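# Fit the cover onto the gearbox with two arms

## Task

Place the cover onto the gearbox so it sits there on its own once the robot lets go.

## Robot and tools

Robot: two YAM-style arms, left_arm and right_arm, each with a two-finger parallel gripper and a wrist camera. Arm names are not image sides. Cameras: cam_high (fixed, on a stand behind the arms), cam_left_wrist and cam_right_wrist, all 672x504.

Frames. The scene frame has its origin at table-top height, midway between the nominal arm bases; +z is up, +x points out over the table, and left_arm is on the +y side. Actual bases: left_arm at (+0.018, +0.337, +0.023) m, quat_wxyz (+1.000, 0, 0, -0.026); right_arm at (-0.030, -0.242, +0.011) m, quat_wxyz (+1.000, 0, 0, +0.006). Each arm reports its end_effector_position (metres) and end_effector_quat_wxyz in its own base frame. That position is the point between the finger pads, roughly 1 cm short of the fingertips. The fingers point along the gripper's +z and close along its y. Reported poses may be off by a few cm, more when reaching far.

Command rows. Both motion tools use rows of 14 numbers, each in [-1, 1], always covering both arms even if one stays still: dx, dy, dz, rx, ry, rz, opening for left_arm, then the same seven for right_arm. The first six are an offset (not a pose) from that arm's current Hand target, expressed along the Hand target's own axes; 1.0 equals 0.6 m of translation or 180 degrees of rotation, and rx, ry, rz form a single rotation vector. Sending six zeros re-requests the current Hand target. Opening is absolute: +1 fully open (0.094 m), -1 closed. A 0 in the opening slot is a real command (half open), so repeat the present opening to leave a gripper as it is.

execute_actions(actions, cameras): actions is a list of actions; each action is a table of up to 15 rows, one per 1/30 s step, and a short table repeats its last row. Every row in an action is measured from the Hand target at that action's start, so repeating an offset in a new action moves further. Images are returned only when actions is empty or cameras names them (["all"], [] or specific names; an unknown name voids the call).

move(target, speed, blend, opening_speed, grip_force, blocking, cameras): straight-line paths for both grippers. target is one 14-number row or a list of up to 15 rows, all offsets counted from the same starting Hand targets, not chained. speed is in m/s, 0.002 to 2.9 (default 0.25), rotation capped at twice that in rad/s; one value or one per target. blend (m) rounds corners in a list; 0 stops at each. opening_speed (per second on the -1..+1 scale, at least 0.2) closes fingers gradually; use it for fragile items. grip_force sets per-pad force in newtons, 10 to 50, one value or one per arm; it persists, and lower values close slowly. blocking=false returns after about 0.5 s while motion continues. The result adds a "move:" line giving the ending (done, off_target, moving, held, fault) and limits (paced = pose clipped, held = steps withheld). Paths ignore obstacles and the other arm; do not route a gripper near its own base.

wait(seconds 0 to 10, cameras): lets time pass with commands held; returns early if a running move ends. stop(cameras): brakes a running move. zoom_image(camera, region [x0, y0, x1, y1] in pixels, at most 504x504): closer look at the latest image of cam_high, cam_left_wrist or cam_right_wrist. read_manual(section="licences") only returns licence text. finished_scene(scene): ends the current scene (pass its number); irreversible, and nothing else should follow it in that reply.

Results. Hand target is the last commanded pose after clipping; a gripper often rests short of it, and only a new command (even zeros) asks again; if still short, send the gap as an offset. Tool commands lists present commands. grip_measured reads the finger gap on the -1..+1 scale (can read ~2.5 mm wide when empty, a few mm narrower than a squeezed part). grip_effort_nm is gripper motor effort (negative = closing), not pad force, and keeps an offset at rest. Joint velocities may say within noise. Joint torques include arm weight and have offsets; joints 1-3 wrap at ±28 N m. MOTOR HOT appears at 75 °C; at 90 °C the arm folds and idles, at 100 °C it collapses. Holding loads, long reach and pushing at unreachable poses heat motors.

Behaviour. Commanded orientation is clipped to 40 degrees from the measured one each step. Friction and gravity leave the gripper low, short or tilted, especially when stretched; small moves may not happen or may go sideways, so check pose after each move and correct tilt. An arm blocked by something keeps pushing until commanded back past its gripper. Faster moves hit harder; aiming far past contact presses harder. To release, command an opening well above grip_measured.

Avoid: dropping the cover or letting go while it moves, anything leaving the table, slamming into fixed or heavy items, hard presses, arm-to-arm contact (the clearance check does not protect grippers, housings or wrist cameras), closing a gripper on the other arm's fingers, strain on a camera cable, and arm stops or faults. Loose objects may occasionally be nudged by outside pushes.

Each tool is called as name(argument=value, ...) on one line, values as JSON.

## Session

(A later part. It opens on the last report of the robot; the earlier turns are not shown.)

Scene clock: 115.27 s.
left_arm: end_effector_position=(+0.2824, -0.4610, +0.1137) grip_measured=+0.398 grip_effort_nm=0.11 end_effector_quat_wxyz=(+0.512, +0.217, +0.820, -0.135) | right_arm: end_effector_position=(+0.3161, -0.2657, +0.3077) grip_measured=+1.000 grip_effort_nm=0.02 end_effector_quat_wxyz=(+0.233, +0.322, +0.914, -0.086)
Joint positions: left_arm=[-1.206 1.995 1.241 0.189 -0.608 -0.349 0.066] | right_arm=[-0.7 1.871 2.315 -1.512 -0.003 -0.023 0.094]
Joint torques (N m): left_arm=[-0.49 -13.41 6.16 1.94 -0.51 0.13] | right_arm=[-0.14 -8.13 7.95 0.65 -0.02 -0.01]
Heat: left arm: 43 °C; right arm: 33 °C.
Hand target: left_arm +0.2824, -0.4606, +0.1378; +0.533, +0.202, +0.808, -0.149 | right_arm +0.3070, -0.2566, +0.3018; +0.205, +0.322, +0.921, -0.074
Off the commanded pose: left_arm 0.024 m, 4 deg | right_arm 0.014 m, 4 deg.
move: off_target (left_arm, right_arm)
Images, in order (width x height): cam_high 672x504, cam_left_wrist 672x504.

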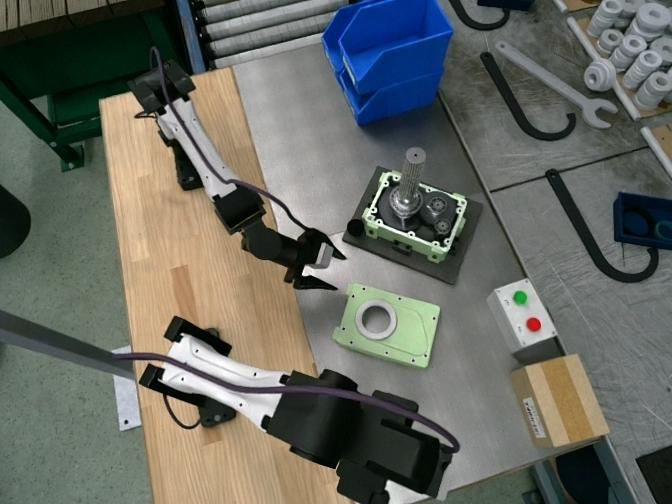

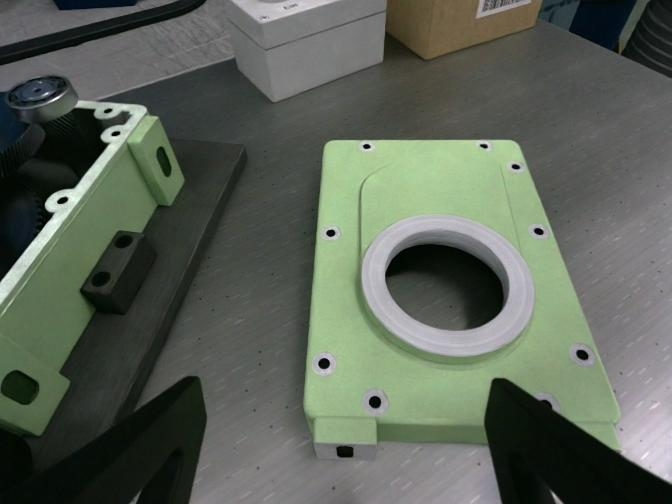

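move(target=[0.0057,-0.0012,-0.1425,0,0,0,0.4,0.2353,0.291,0.2228,-0.327,-0.1054,-0.423,1], speed=0.2, cameras=["all"])

Scene clock: 125.10 s.
left_arm: end_effector_position=(+0.2132, -0.4264, +0.1536) grip_measured=+0.398 grip_effort_nm=0.11 end_effector_quat_wxyz=(+0.522, +0.220, +0.812, -0.140) | right_arm: end_effector_position=(+0.3576, -0.0797, +0.1142) grip_measured=+1.000 grip_effort_nm=0.01 end_effector_quat_wxyz=(+0.366, -0.430, +0.802, +0.194)
Joint positions: left_arm=[-1.354 1.743 1.068 0.08 -0.735 -0.423 0.066] | right_arm=[-0.586 1.866 1.37 -1.069 -0.855 -1.567 0.094]
Joint torques (N m): left_arm=[-0.5 -11.02 6.32 1.58 -0.57 -0.11] | right_arm=[0.21 -8.73 8.7 0.04 -0.71 -0.08]
Heat: left arm: 43 °C; right arm: 33 °C.
Hand target: left_arm +0.2125, -0.4215, +0.1677; +0.533, +0.202, +0.808, -0.149 | right_arm +0.3598, -0.0765, +0.1200; +0.371, -0.433, +0.796, +0.202
Off the commanded pose: left_arm 0.015 m, 3 deg | right_arm 0.007 m, 1 deg.
move: off_target (left_arm)

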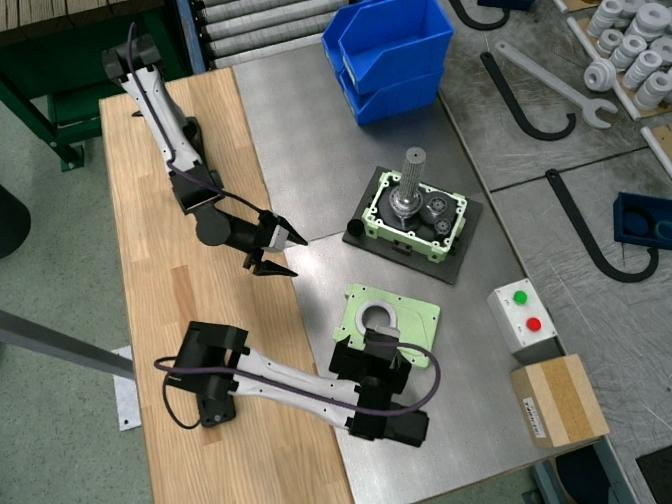

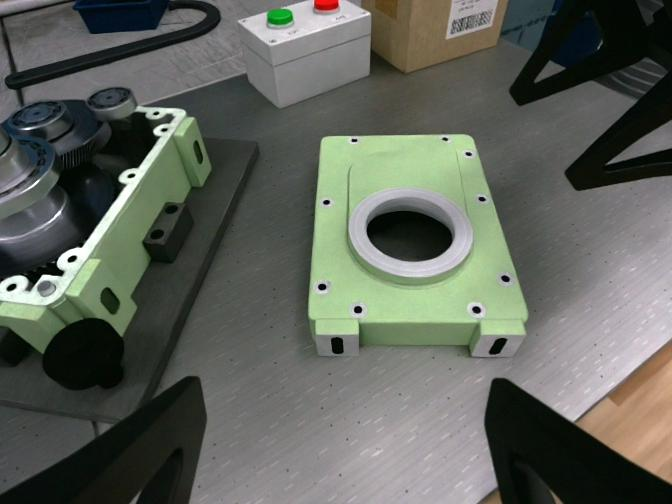

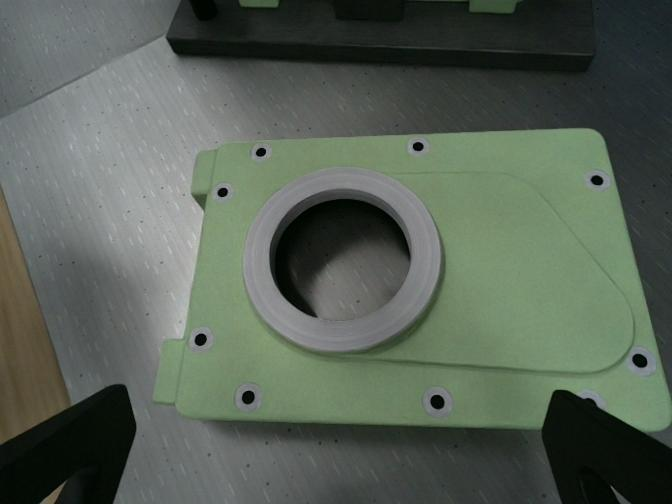

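zoom_image(camera="cam_high", region=[300, 270, 460, 460])

zoom_image(camera="cam_left_wrist", region=[470, 0, 672, 240])

zoom_image(camera="cam_high", region=[160, 160, 320, 300])

Scaled by 2.653 from the camera's 672x504 image, which has a finer 960x720 frame.

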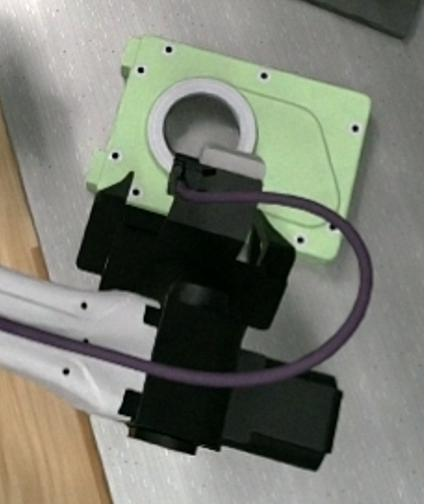

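Scaled by 2.100 from the camera's 672x504 image, which has a finer 960x720 frame.

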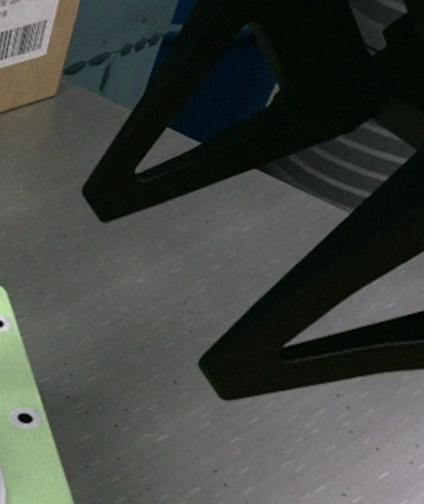

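Scaled by 3.150 from the camera's 672x504 image, which has a finer 960x720 frame.

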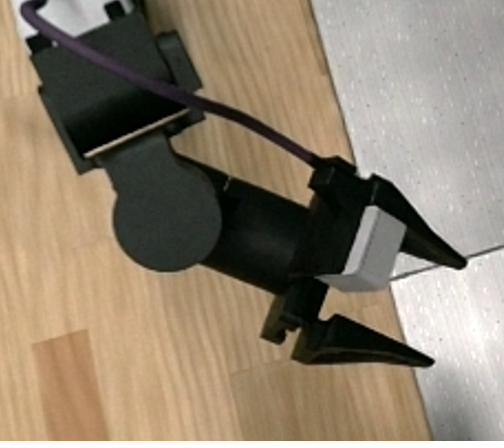

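move(target=[0,0,0,0,0,0,0.4,-0.0507,-0.0065,0.0965,0,-0.1222,0,1], speed=0.15, cameras=["cam_left_wrist","cam_right_wrist"])

Scene clock: 137.00 s.
left_arm: end_effector_position=(+0.2132, -0.4264, +0.1536) grip_measured=+0.398 grip_effort_nm=0.11 end_effector_quat_wxyz=(+0.522, +0.220, +0.812, -0.140) | right_arm: end_effector_position=(+0.3986, -0.0289, +0.1019) grip_measured=+1.000 grip_effort_nm=0.02 end_effector_quat_wxyz=(+0.510, -0.386, +0.717, +0.276)
Joint positions: left_arm=[-1.354 1.743 1.068 0.08 -0.735 -0.423 0.066] | right_arm=[-0.495 1.941 1.164 -0.549 -1.226 -1.309 0.094]
Joint torques (N m): left_arm=[-0.53 -11.07 6.35 1.59 -0.55 -0.13] | right_arm=[0.23 -10.62 5.44 0.85 -0.81 0.06]
Heat: left arm: 44 °C; right arm: 35 °C.
Hand target: left_arm +0.2125, -0.4215, +0.1677; +0.533, +0.202, +0.808, -0.149 | right_arm +0.3978, -0.0250, +0.1060; +0.517, -0.387, +0.711, +0.281
Off the commanded pose: left_arm 0.015 m, 3 deg | right_arm 0.006 m, 1 deg.
move: off_target (left_arm)
Images, in order (width x height): cam_left_wrist 672x504, cam_right_wrist 672x504.

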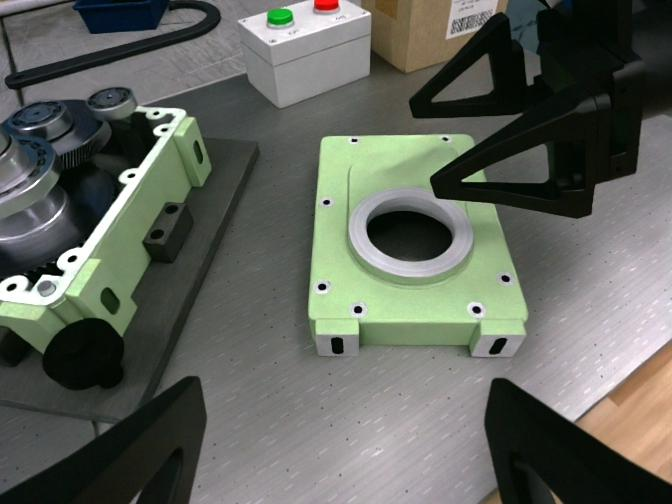

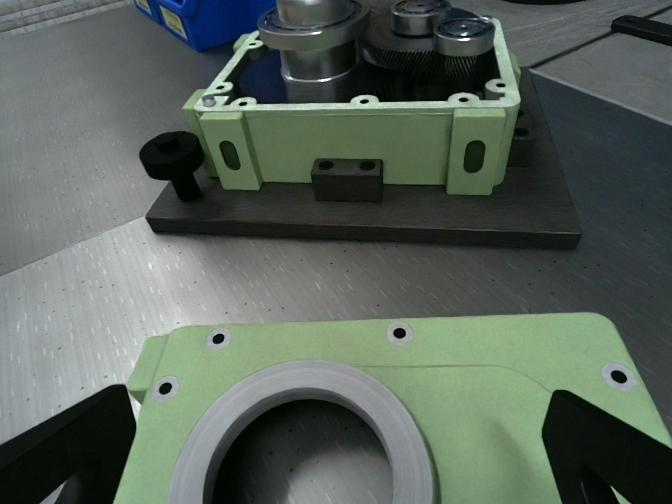

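move(target=[0,0,0,0,0,0,0.4,0.0533,0.0195,0.023,0,0,0,1], speed=0.1, cameras=["cam_left_wrist","cam_right_wrist"])

Scene clock: 141.57 s.
left_arm: end_effector_position=(+0.2132, -0.4264, +0.1536) grip_measured=+0.398 grip_effort_nm=0.11 end_effector_quat_wxyz=(+0.522, +0.220, +0.812, -0.140) | right_arm: end_effector_position=(+0.3914, -0.0201, +0.0718) grip_measured=+1.000 grip_effort_nm=0.01 end_effector_quat_wxyz=(+0.514, -0.388, +0.714, +0.273)
Joint positions: left_arm=[-1.354 1.743 1.068 0.08 -0.735 -0.423 0.066] | right_arm=[-0.483 1.965 1.045 -0.356 -1.227 -1.269 0.094]
Joint torques (N m): left_arm=[-0.49 -10.95 6.35 1.59 -0.55 -0.11] | right_arm=[0.27 -9.39 4.85 0.91 -0.75 0.06]
Heat: left arm: 44 °C; right arm: 34 °C.
Hand target: left_arm +0.2125, -0.4215, +0.1677; +0.533, +0.202, +0.808, -0.149 | right_arm +0.3898, -0.0158, +0.0713; +0.516, -0.387, +0.711, +0.281
Off the commanded pose: left_arm 0.015 m, 3 deg | right_arm 0.005 m, 1 deg.
move: off_target (left_arm)
Images, in order (width x height): cam_left_wrist 672x504, cam_right_wrist 672x504.

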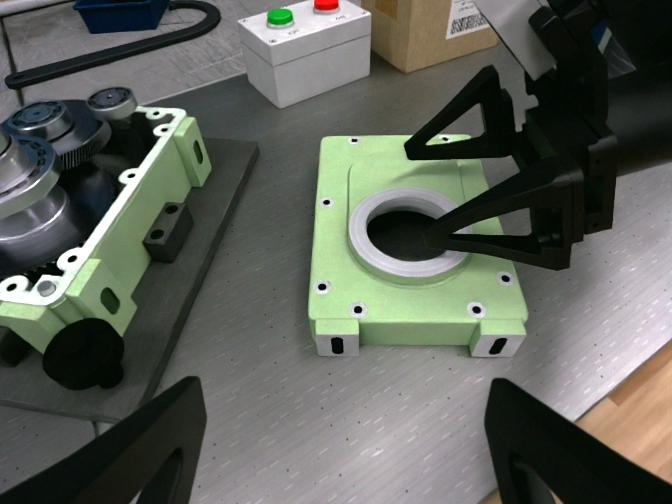

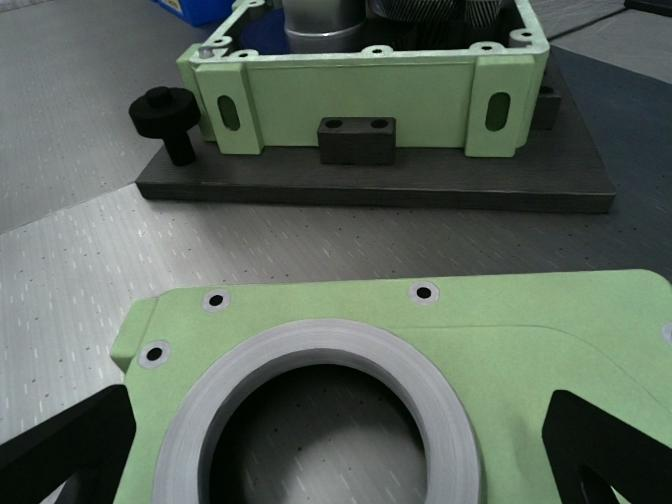

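move(target=[0,0,0,0,0,0,0.4,0.0158,0.0125,0.0075,0,0,0,1], speed=0.06, cameras=["cam_left_wrist","cam_right_wrist"])

Scene clock: 143.70 s.
left_arm: end_effector_position=(+0.2132, -0.4264, +0.1536) grip_measured=+0.398 grip_effort_nm=0.11 end_effector_quat_wxyz=(+0.522, +0.220, +0.812, -0.140) | right_arm: end_effector_position=(+0.3856, -0.0148, +0.0620) grip_measured=+1.000 grip_effort_nm=0.01 end_effector_quat_wxyz=(+0.515, -0.388, +0.714, +0.273)
Joint positions: left_arm=[-1.354 1.743 1.068 0.08 -0.735 -0.423 0.066] | right_arm=[-0.477 1.965 0.99 -0.283 -1.227 -1.251 0.094]
Joint torques (N m): left_arm=[-0.49 -10.99 6.35 1.59 -0.57 -0.11] | right_arm=[0.27 -8.94 4.86 0.94 -0.73 0.06]
Heat: left arm: 44 °C; right arm: 34 °C.
Hand target: left_arm +0.2125, -0.4215, +0.1677; +0.533, +0.202, +0.808, -0.149 | right_arm +0.3842, -0.0107, +0.0609; +0.516, -0.387, +0.711, +0.281
Off the commanded pose: left_arm 0.015 m, 3 deg | right_arm 0.005 m, 1 deg.
move: off_target (left_arm)
Images, in order (width x height): cam_left_wrist 672x504, cam_right_wrist 672x504.

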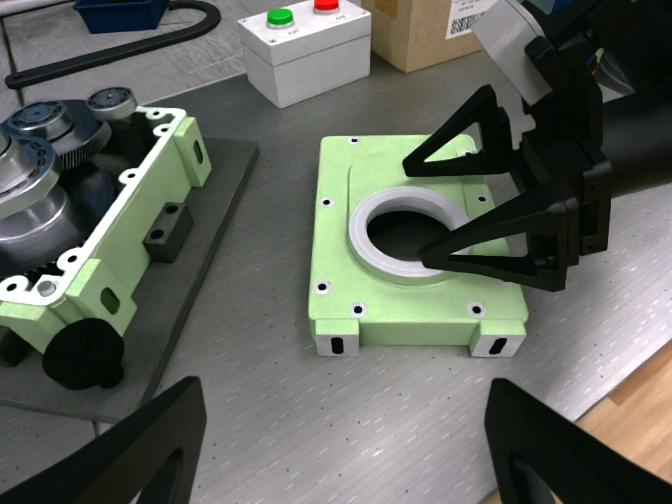

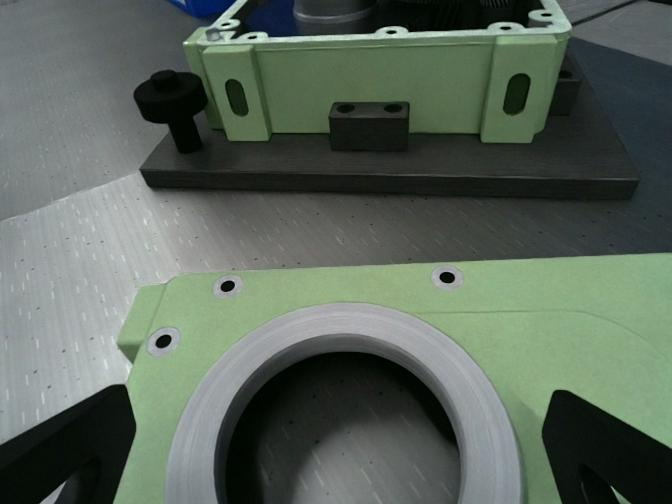

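move(target=[0,0,0,0,0,0,0.4,0.0095,0.0,0.0035,0,0,0,1], speed=0.04, cameras=["cam_left_wrist","cam_right_wrist"])

zoom_image(camera="cam_left_wrist", region=[300, 120, 620, 360])

Scene clock: 145.27 s.
left_arm: end_effector_position=(+0.2132, -0.4264, +0.1536) grip_measured=+0.398 grip_effort_nm=0.11 end_effector_quat_wxyz=(+0.522, +0.220, +0.812, -0.140) | right_arm: end_effector_position=(+0.3857, -0.0148, +0.0567) grip_measured=+1.000 grip_effort_nm=0.02 end_effector_quat_wxyz=(+0.516, -0.388, +0.714, +0.272)
Joint positions: left_arm=[-1.354 1.743 1.068 0.08 -0.735 -0.423 0.066] | right_arm=[-0.477 1.979 0.982 -0.256 -1.227 -1.248 0.094]
Joint torques (N m): left_arm=[-0.51 -11.03 6.35 1.6 -0.54 -0.12] | right_arm=[0.34 -8.75 4.83 0.95 -0.72 0.07]
Heat: left arm: 44 °C; right arm: 34 °C.
Hand target: left_arm +0.2125, -0.4215, +0.1677; +0.533, +0.202, +0.808, -0.149 | right_arm +0.3843, -0.0105, +0.0549; +0.516, -0.387, +0.711, +0.281
Off the commanded pose: left_arm 0.015 m, 3 deg | right_arm 0.005 m, 1 deg.
move: off_target (left_arm)
Images, in order (width x height): cam_left_wrist 672x504, cam_right_wrist 672x504.

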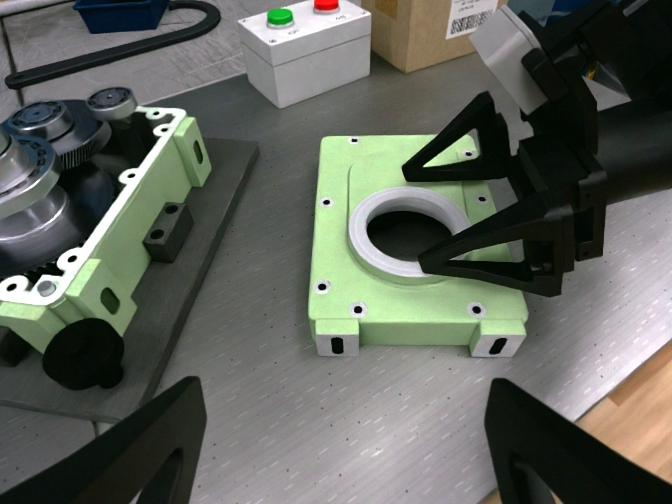

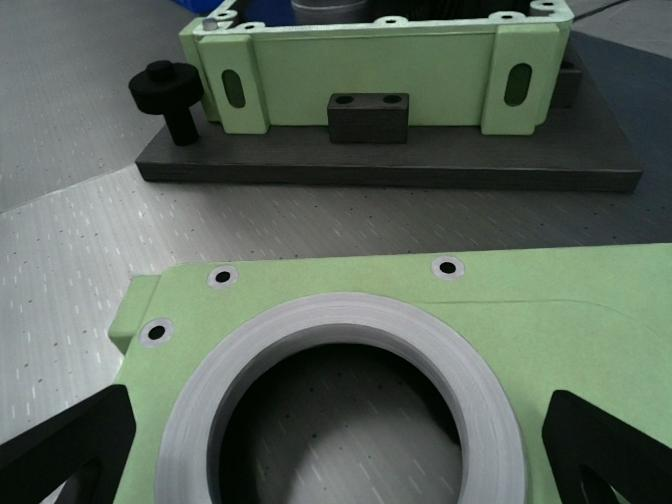

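Scaled by 1.575 from the camera's 672x504 image, which has a finer 960x720 frame.

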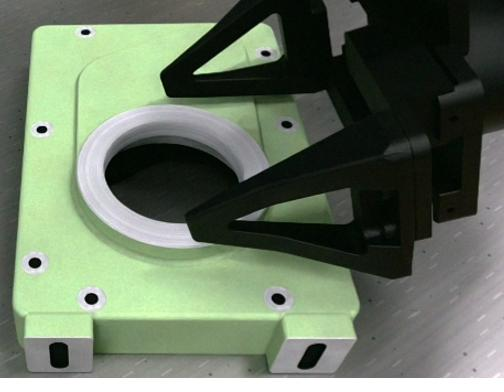

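move(target=[[0,0,0,0,0,0,0.4,0.0024,0,0.0008,0,0,0,1],[0,0,0,0,0,0,0.4,0.0024,0,0.0008,0,0,0,0.55]], opening_speed=0.3, speed=0.05, cameras=["all"])

Scene clock: 150.17 s.
left_arm: end_effector_position=(+0.2132, -0.4264, +0.1536) grip_measured=+0.398 grip_effort_nm=0.11 end_effector_quat_wxyz=(+0.522, +0.220, +0.812, -0.140) | right_arm: end_effector_position=(+0.3864, -0.0152, +0.0557) grip_measured=+0.552 grip_effort_nm=-0.07 end_effector_quat_wxyz=(+0.517, -0.389, +0.713, +0.271)
Joint positions: left_arm=[-1.354 1.743 1.068 0.08 -0.735 -0.423 0.066] | right_arm=[-0.477 1.983 0.982 -0.249 -1.227 -1.248 0.073]
Joint torques (N m): left_arm=[-0.5 -11.02 6.35 1.6 -0.55 -0.11] | right_arm=[0.32 -8.7 4.67 0.95 -0.72 0.06]
Heat: left arm: 44 °C; right arm: 33 °C.
Hand target: left_arm +0.2125, -0.4215, +0.1677; +0.533, +0.202, +0.808, -0.149 | right_arm +0.3843, -0.0104, +0.0533; +0.516, -0.386, +0.711, +0.281
Off the commanded pose: left_arm 0.015 m, 3 deg | right_arm 0.006 m, 1 deg.
move: off_target (left_arm)

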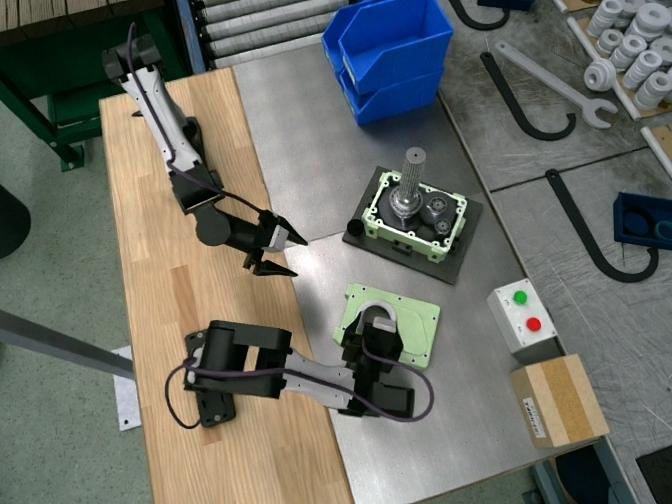

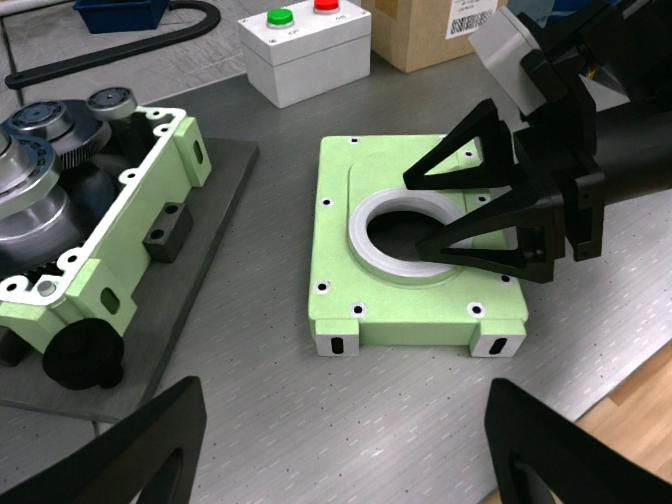

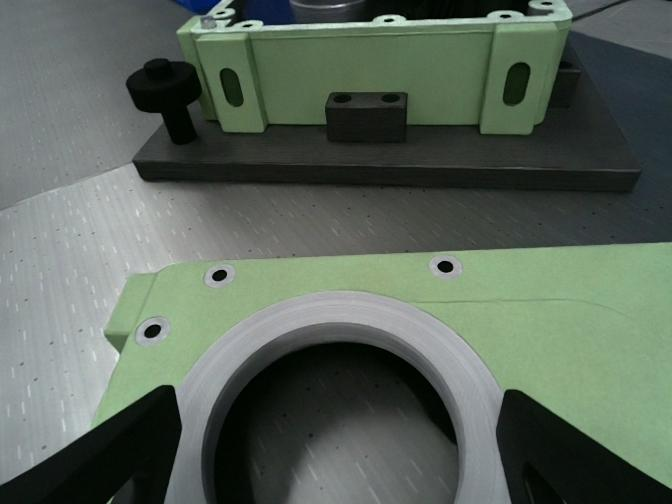

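zoom_image(camera="cam_right_wrist", region=[100, 260, 580, 504])

zoom_image(camera="cam_left_wrist", region=[300, 120, 560, 370])

Scaled by 1.050 from the camera's 672x504 image, which has a finer 960x720 frame.

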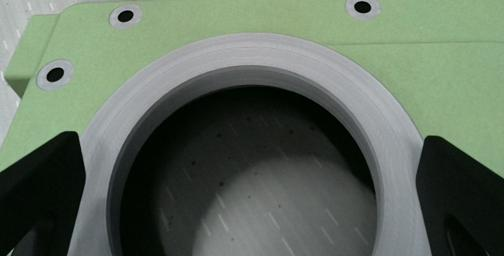

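Scaled by 1.938 from the camera's 672x504 image, which has a finer 960x720 frame.

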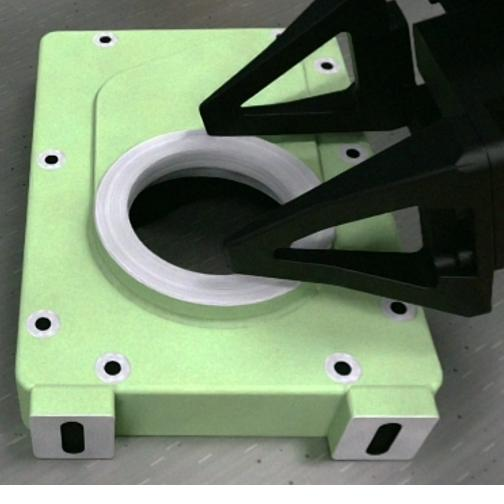

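move(target=[[0,0,0,0,0,0,0.4,0,0,0,0,0,0,1],[0,0,0,0,0,0,0.4,0.01065,0,0.01573,0,0.0133,0,1]], speed=0.06, cameras=["cam_left_wrist","cam_right_wrist"])

Scene clock: 160.50 s.
left_arm: end_effector_position=(+0.2132, -0.4264, +0.1536) grip_measured=+0.398 grip_effort_nm=0.11 end_effector_quat_wxyz=(+0.522, +0.220, +0.812, -0.140) | right_arm: end_effector_position=(+0.3900, -0.0075, +0.0501) grip_measured=+0.998 grip_effort_nm=0.10 end_effector_quat_wxyz=(+0.507, -0.395, +0.717, +0.267)
Joint positions: left_arm=[-1.354 1.743 1.068 0.08 -0.735 -0.423 0.066] | right_arm=[-0.447 1.986 0.973 -0.204 -1.197 -1.212 0.094]
Joint torques (N m): left_arm=[-0.49 -10.95 6.32 1.58 -0.56 -0.12] | right_arm=[0.25 -8.64 4.67 0.96 -0.5 0.09]
Heat: left arm: 44 °C; right arm: 33 °C.
Hand target: left_arm +0.2125, -0.4215, +0.1677; +0.533, +0.202, +0.808, -0.149 | right_arm +0.3881, -0.0045, +0.0444; +0.501, -0.392, +0.721, +0.273
Off the commanded pose: left_arm 0.015 m, 3 deg | right_arm 0.007 m, 1 deg.
move: off_target (left_arm)
Images, in order (width x height): cam_left_wrist 672x504, cam_right_wrist 672x504.

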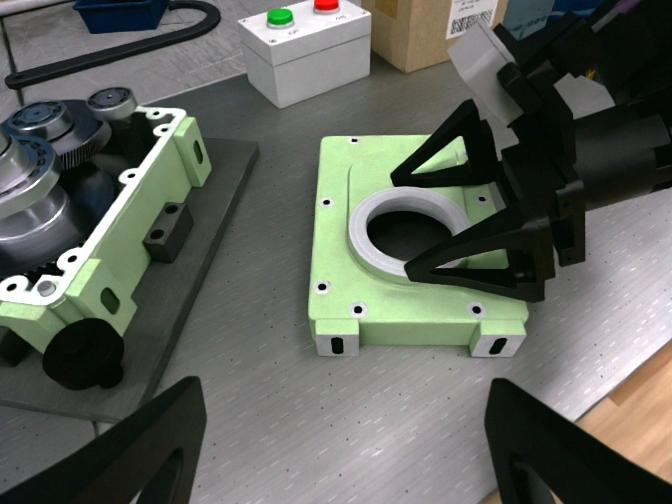

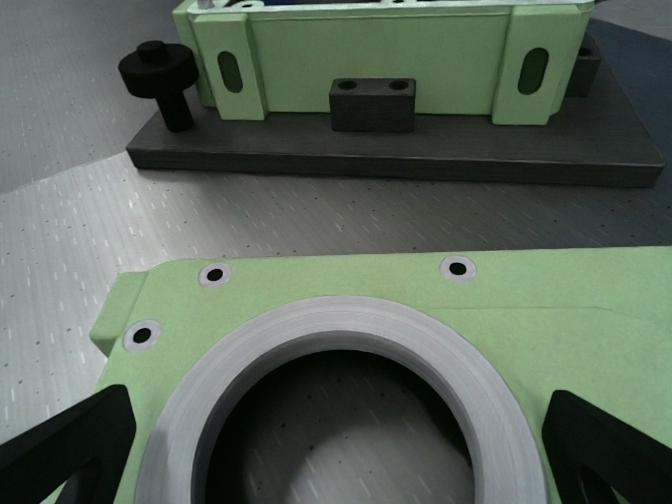

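zoom_image(camera="cam_left_wrist", region=[300, 120, 560, 370])

Scaled by 1.938 from the camera's 672x504 image, which has a finer 960x720 frame.

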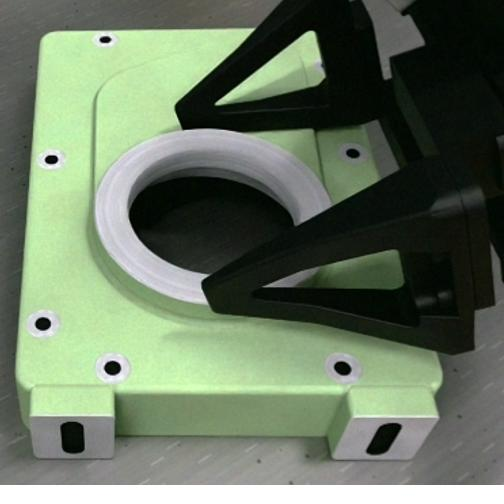

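move(target=[0,0,0,0,0,0,0.4,0.01105,0,-0.0039,0,0,0,1], speed=0.05, cameras=["cam_left_wrist","cam_right_wrist"])

zoom_image(camera="cam_left_wrist", region=[300, 120, 560, 370])

Scene clock: 164.13 s.
left_arm: end_effector_position=(+0.2132, -0.4264, +0.1536) grip_measured=+0.398 grip_effort_nm=0.11 end_effector_quat_wxyz=(+0.522, +0.220, +0.812, -0.140) | right_arm: end_effector_position=(+0.3896, -0.0076, +0.0486) grip_measured=+0.998 grip_effort_nm=0.11 end_effector_quat_wxyz=(+0.511, -0.403, +0.712, +0.264)
Joint positions: left_arm=[-1.354 1.743 1.068 0.08 -0.735 -0.423 0.066] | right_arm=[-0.449 1.993 0.973 -0.203 -1.203 -1.238 0.094]
Joint torques (N m): left_arm=[-0.53 -11 6.37 1.6 -0.57 -0.11] | right_arm=[-0.64 -7.64 4.86 0.81 -0.48 0.05]
Heat: left arm: 44 °C; right arm: 33 °C.
Hand target: left_arm +0.2125, -0.4215, +0.1677; +0.533, +0.202, +0.808, -0.149 | right_arm +0.3857, -0.0083, +0.0389; +0.501, -0.392, +0.721, +0.273
Off the commanded pose: left_arm 0.015 m, 3 deg | right_arm 0.010 m, 2 deg.
move: off_target (left_arm)
Images, in order (width x height): cam_left_wrist 672x504, cam_right_wrist 672x504.

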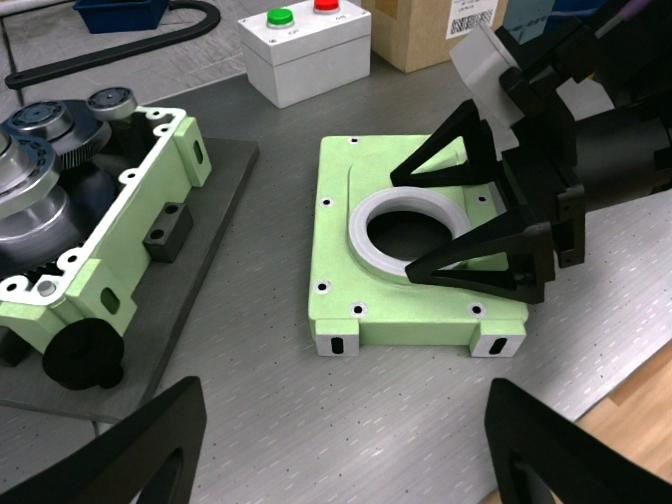

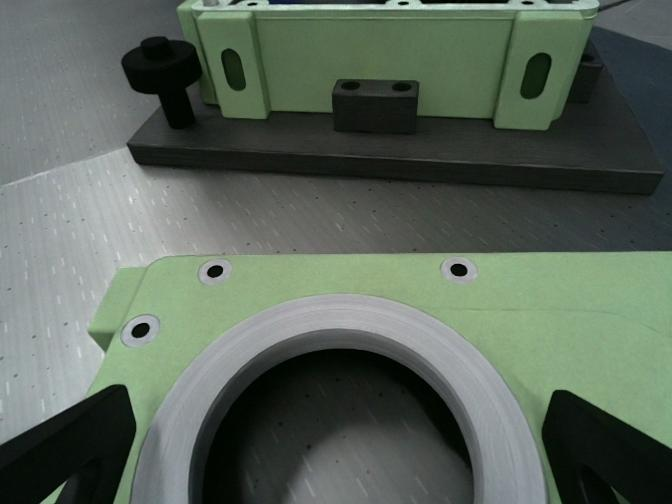

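Scaled by 1.938 from the camera's 672x504 image, which has a finer 960x720 frame.

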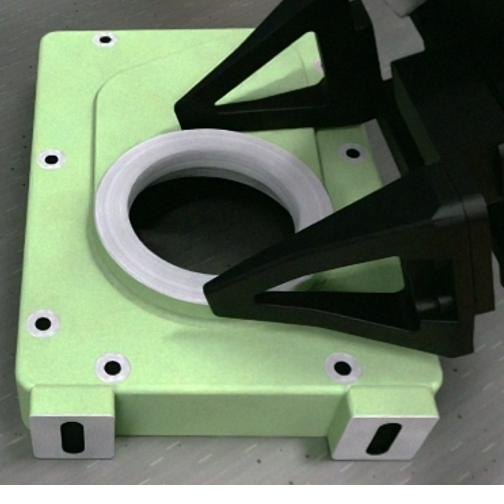

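move(target=[[0,0,0,0,0,0,0.4,-0.0133,0,-0.0121,0,0.011,0.0167,1],[0,0,0,0,0,0,0.4,0.0023,0,-0.00625,0,0.011,0.0167,1]], speed=0.05, cameras=["cam_left_wrist","cam_right_wrist"])

zoom_image(camera="cam_left_wrist", region=[300, 120, 560, 370])

Scene clock: 170.77 s.
left_arm: end_effector_position=(+0.2132, -0.4264, +0.1536) grip_measured=+0.398 grip_effort_nm=0.11 end_effector_quat_wxyz=(+0.522, +0.220, +0.812, -0.140) | right_arm: end_effector_position=(+0.3875, -0.0092, +0.0496) grip_measured=+0.998 grip_effort_nm=0.10 end_effector_quat_wxyz=(+0.501, -0.392, +0.722, +0.271)
Joint positions: left_arm=[-1.354 1.743 1.068 0.08 -0.735 -0.423 0.066] | right_arm=[-0.454 1.987 0.985 -0.253 -1.193 -1.235 0.094]
Joint torques (N m): left_arm=[-0.54 -10.96 6.27 1.59 -0.56 -0.13] | right_arm=[-0.69 -8.12 5.53 0.53 -0.26 0.11]
Heat: left arm: 44 °C; right arm: 33 °C.
Hand target: left_arm +0.2125, -0.4215, +0.1677; +0.533, +0.202, +0.808, -0.149 | right_arm +0.3835, -0.0117, +0.0390; +0.482, -0.378, +0.740, +0.279
Off the commanded pose: left_arm 0.015 m, 3 deg | right_arm 0.012 m, 4 deg.
move: off_target (left_arm, right_arm)
Images, in order (width x height): cam_left_wrist 672x504, cam_right_wrist 672x504.

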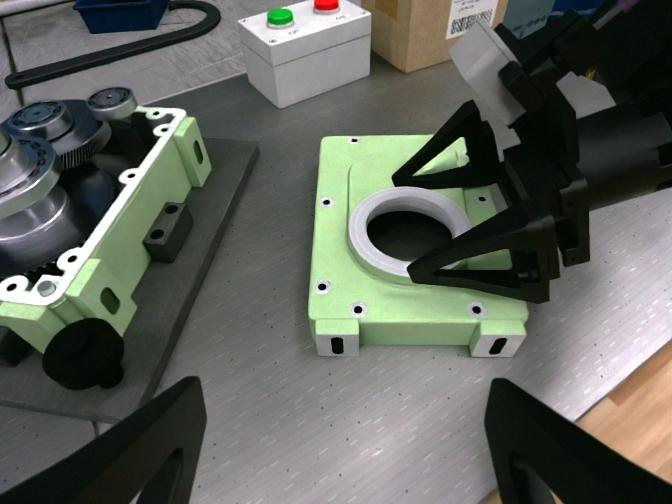

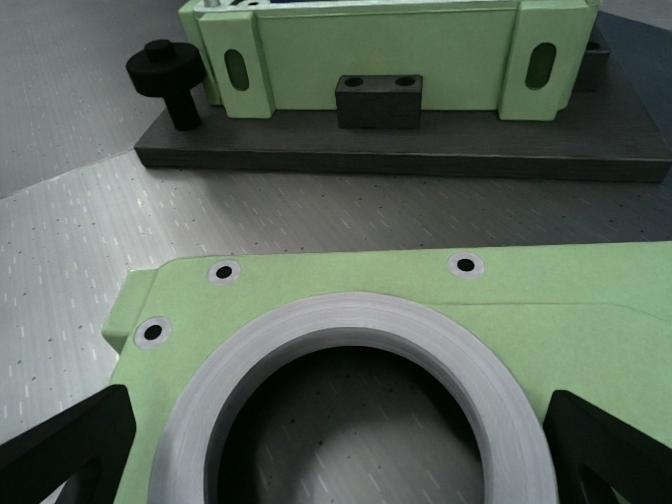

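Scaled by 1.938 from the camera's 672x504 image, which has a finer 960x720 frame.

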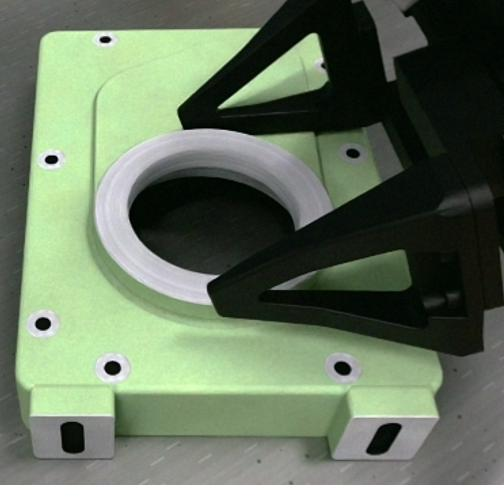

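zoom_image(camera="cam_left_wrist", region=[370, 160, 570, 320])

zoom_image(camera="cam_right_wrist", region=[0, 360, 200, 504])

zoom_image(camera="cam_right_wrist", region=[472, 360, 672, 504])

Scaled by 2.520 from the camera's 672x504 image, which has a finer 960x720 frame.

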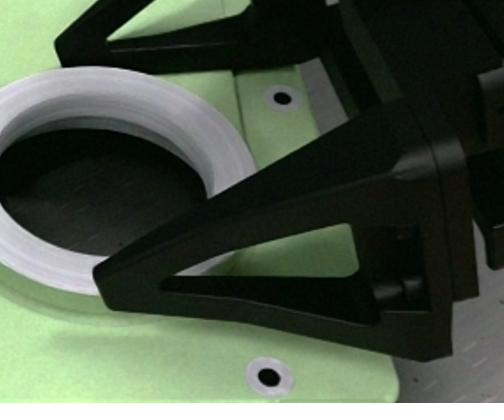

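Scaled by 2.520 from the camera's 672x504 image, which has a finer 960x720 frame.

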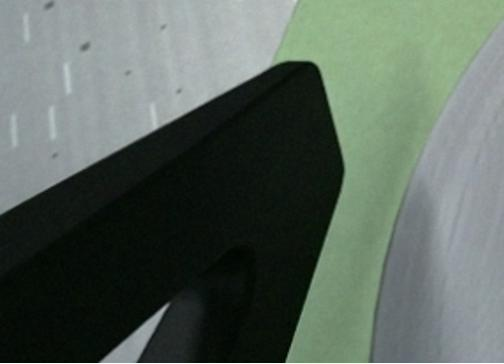

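Scaled by 2.520 from the camera's 672x504 image, which has a finer 960x720 frame.

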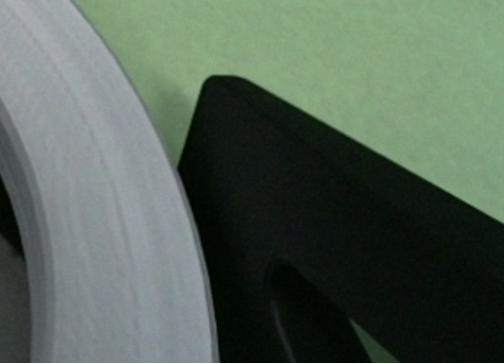

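move(target=[0,0,0,0,0,0,0.4,0.0122,-0.01,0.0054,0,0,0,1], speed=0.05, cameras=["cam_left_wrist","cam_right_wrist"])

zoom_image(camera="cam_left_wrist", region=[300, 120, 560, 370])

Scene clock: 175.63 s.
left_arm: end_effector_position=(+0.2132, -0.4264, +0.1536) grip_measured=+0.398 grip_effort_nm=0.11 end_effector_quat_wxyz=(+0.522, +0.220, +0.812, -0.140) | right_arm: end_effector_position=(+0.3901, -0.0092, +0.0491) grip_measured=+0.998 grip_effort_nm=0.10 end_effector_quat_wxyz=(+0.507, -0.395, +0.715, +0.275)
Joint positions: left_arm=[-1.354 1.743 1.068 0.08 -0.735 -0.423 0.066] | right_arm=[-0.454 2.007 1 -0.253 -1.211 -1.248 0.094]
Joint torques (N m): left_arm=[-0.53 -10.99 6.32 1.6 -0.56 -0.1] | right_arm=[-0.85 -6.46 5.87 0.66 -0.07 0.19]
Heat: left arm: 44 °C; right arm: 33 °C.
Hand target: left_arm +0.2125, -0.4215, +0.1677; +0.533, +0.202, +0.808, -0.149 | right_arm +0.3882, -0.0146, +0.0306; +0.482, -0.378, +0.740, +0.279
Off the commanded pose: left_arm 0.015 m, 3 deg | right_arm 0.019 m, 5 deg.
move: off_target (left_arm, right_arm)
Images, in order (width x height): cam_left_wrist 672x504, cam_right_wrist 672x504.

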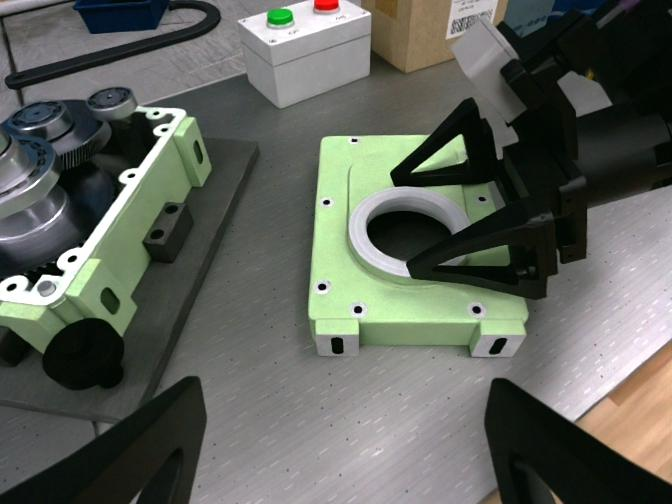

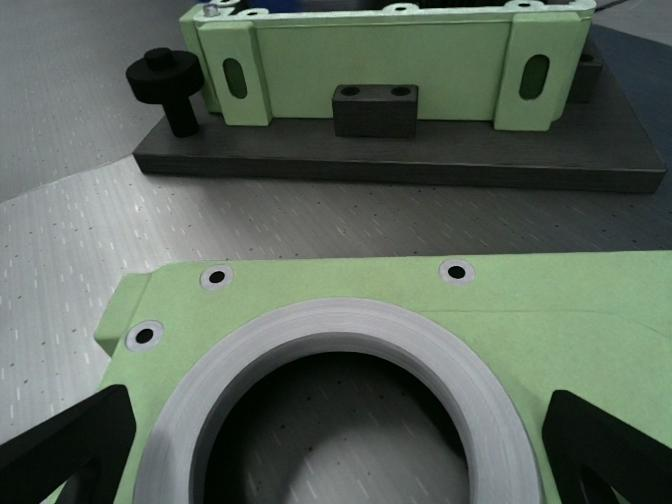

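Scaled by 1.938 from the camera's 672x504 image, which has a finer 960x720 frame.

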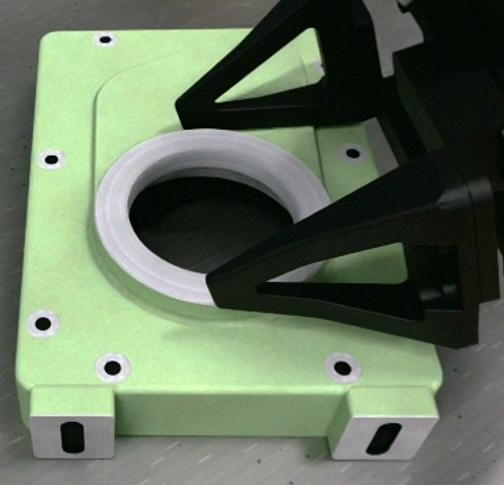

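move(target=[0,0,0,0,0,0,0.4,-0.0085,0,-0.0038,0,0,0,0.5], speed=0.05, opening_speed=0.3, cameras=["cam_left_wrist","cam_right_wrist"])

zoom_image(camera="cam_left_wrist", region=[340, 160, 540, 320])

Scene clock: 189.70 s.
left_arm: end_effector_position=(+0.2132, -0.4264, +0.1536) grip_measured=+0.398 grip_effort_nm=0.11 end_effector_quat_wxyz=(+0.522, +0.220, +0.812, -0.140) | right_arm: end_effector_position=(+0.3935, -0.0133, +0.0484) grip_measured=+0.502 grip_effort_nm=-0.10 end_effector_quat_wxyz=(+0.504, -0.394, +0.721, +0.267)
Joint positions: left_arm=[-1.354 1.743 1.068 0.08 -0.735 -0.423 0.066] | right_arm=[-0.457 2.007 1.008 -0.245 -1.192 -1.234 0.071]
Joint torques (N m): left_arm=[-0.49 -11 6.32 1.58 -0.55 -0.11] | right_arm=[-0.65 -7.87 5.74 0.42 -0.27 0.08]
Heat: left arm: 44 °C; right arm: 32 °C.
Hand target: left_arm +0.2125, -0.4215, +0.1677; +0.533, +0.202, +0.808, -0.149 | right_arm +0.3884, -0.0150, +0.0362; +0.482, -0.378, +0.740, +0.279
Off the commanded pose: left_arm 0.015 m, 3 deg | right_arm 0.013 m, 4 deg.
move: off_target (left_arm, right_arm)
Images, in order (width x height): cam_left_wrist 672x504, cam_right_wrist 672x504.

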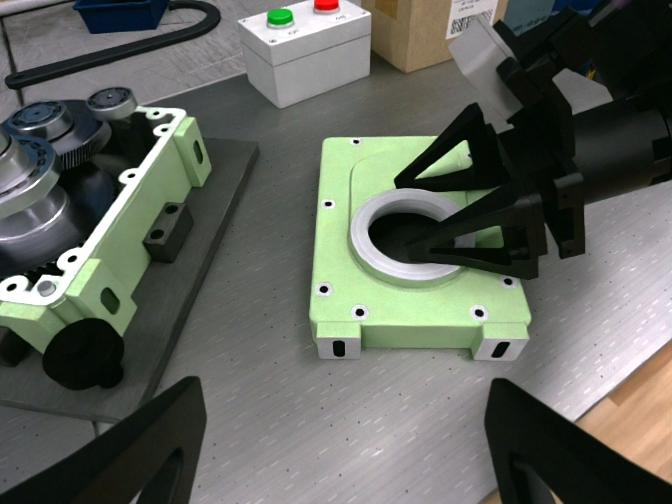

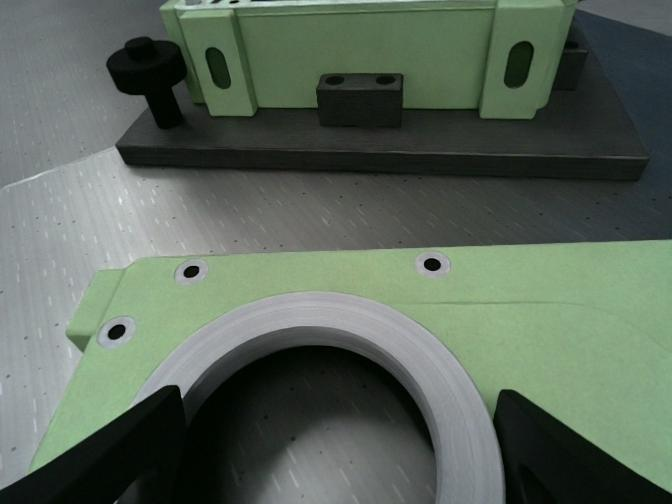

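Scaled by 2.520 from the camera's 672x504 image, which has a finer 960x720 frame.

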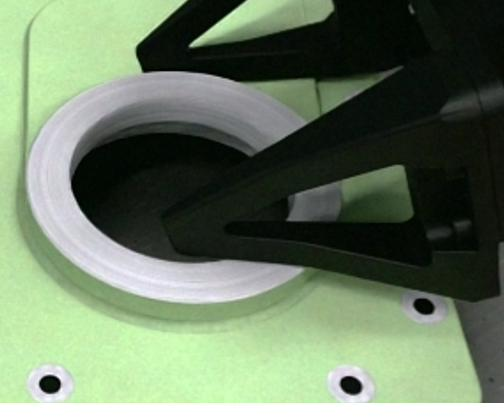

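zoom_image(camera="cam_right_wrist", region=[90, 0, 390, 200])

zoom_image(camera="cam_right_wrist", region=[370, 0, 670, 200])

Scaled by 1.680 from the camera's 672x504 image, which has a finer 960x720 frame.

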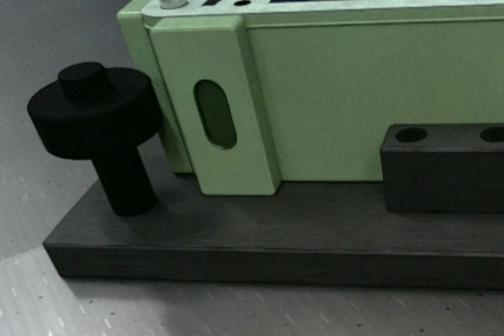

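Scaled by 1.680 from the camera's 672x504 image, which has a finer 960x720 frame.

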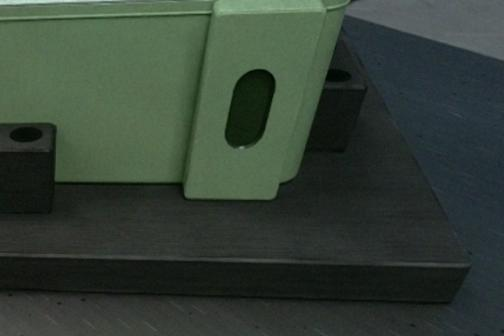

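move(target=[[0,0,0,0,0,0,0.4,0,0,0,0,0,0,1],[0,0,0,0,0,0,0.4,-0.0335,0,-0.0148,0.0153,0,-0.0489,1]], speed=0.06, cameras=["cam_left_wrist","cam_right_wrist"])

zoom_image(camera="cam_right_wrist", region=[100, 0, 600, 200])

Scene clock: 197.07 s.
left_arm: end_effector_position=(+0.2132, -0.4264, +0.1536) grip_measured=+0.398 grip_effort_nm=0.11 end_effector_quat_wxyz=(+0.522, +0.220, +0.812, -0.140) | right_arm: end_effector_position=(+0.3882, -0.0136, +0.0505) grip_measured=+0.998 grip_effort_nm=0.10 end_effector_quat_wxyz=(+0.502, -0.413, +0.721, +0.239)
Joint positions: left_arm=[-1.354 1.743 1.068 0.08 -0.735 -0.423 0.066] | right_arm=[-0.457 1.96 0.972 -0.235 -1.154 -1.269 0.094]
Joint torques (N m): left_arm=[-0.54 -10.96 6.34 1.59 -0.55 -0.11] | right_arm=[-0.55 -12.16 4.92 1.05 -0.52 -0.1]
Heat: left arm: 44 °C; right arm: 32 °C.
Hand target: left_arm +0.2125, -0.4215, +0.1677; +0.533, +0.202, +0.808, -0.149 | right_arm +0.3890, -0.0160, +0.0583; +0.511, -0.422, +0.715, +0.223
Off the commanded pose: left_arm 0.015 m, 3 deg | right_arm 0.008 m, 2 deg.
move: off_target (left_arm)
Images, in order (width x height): cam_left_wrist 672x504, cam_right_wrist 672x504.

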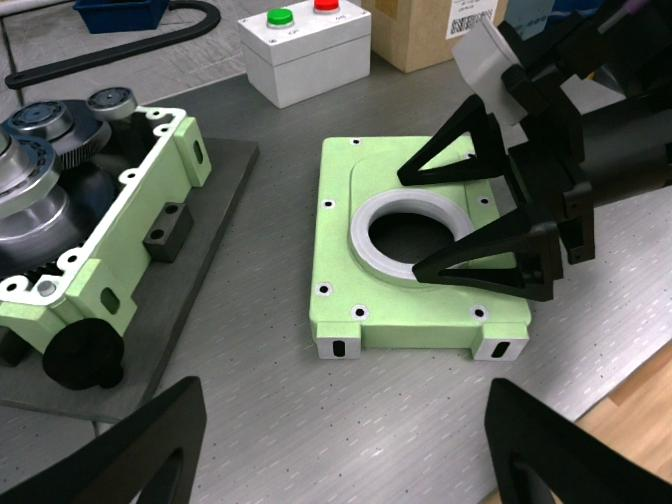

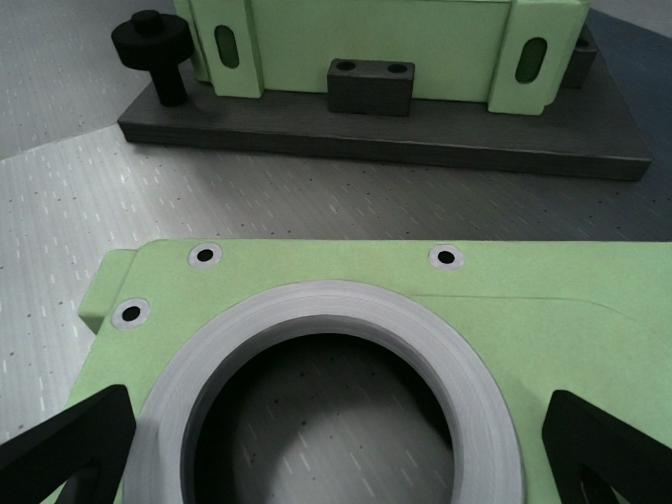

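Scaled by 1.008 from the camera's 672x504 image, which has a finer 960x720 frame.

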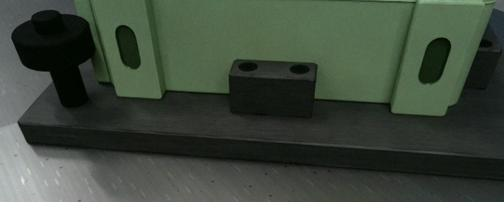

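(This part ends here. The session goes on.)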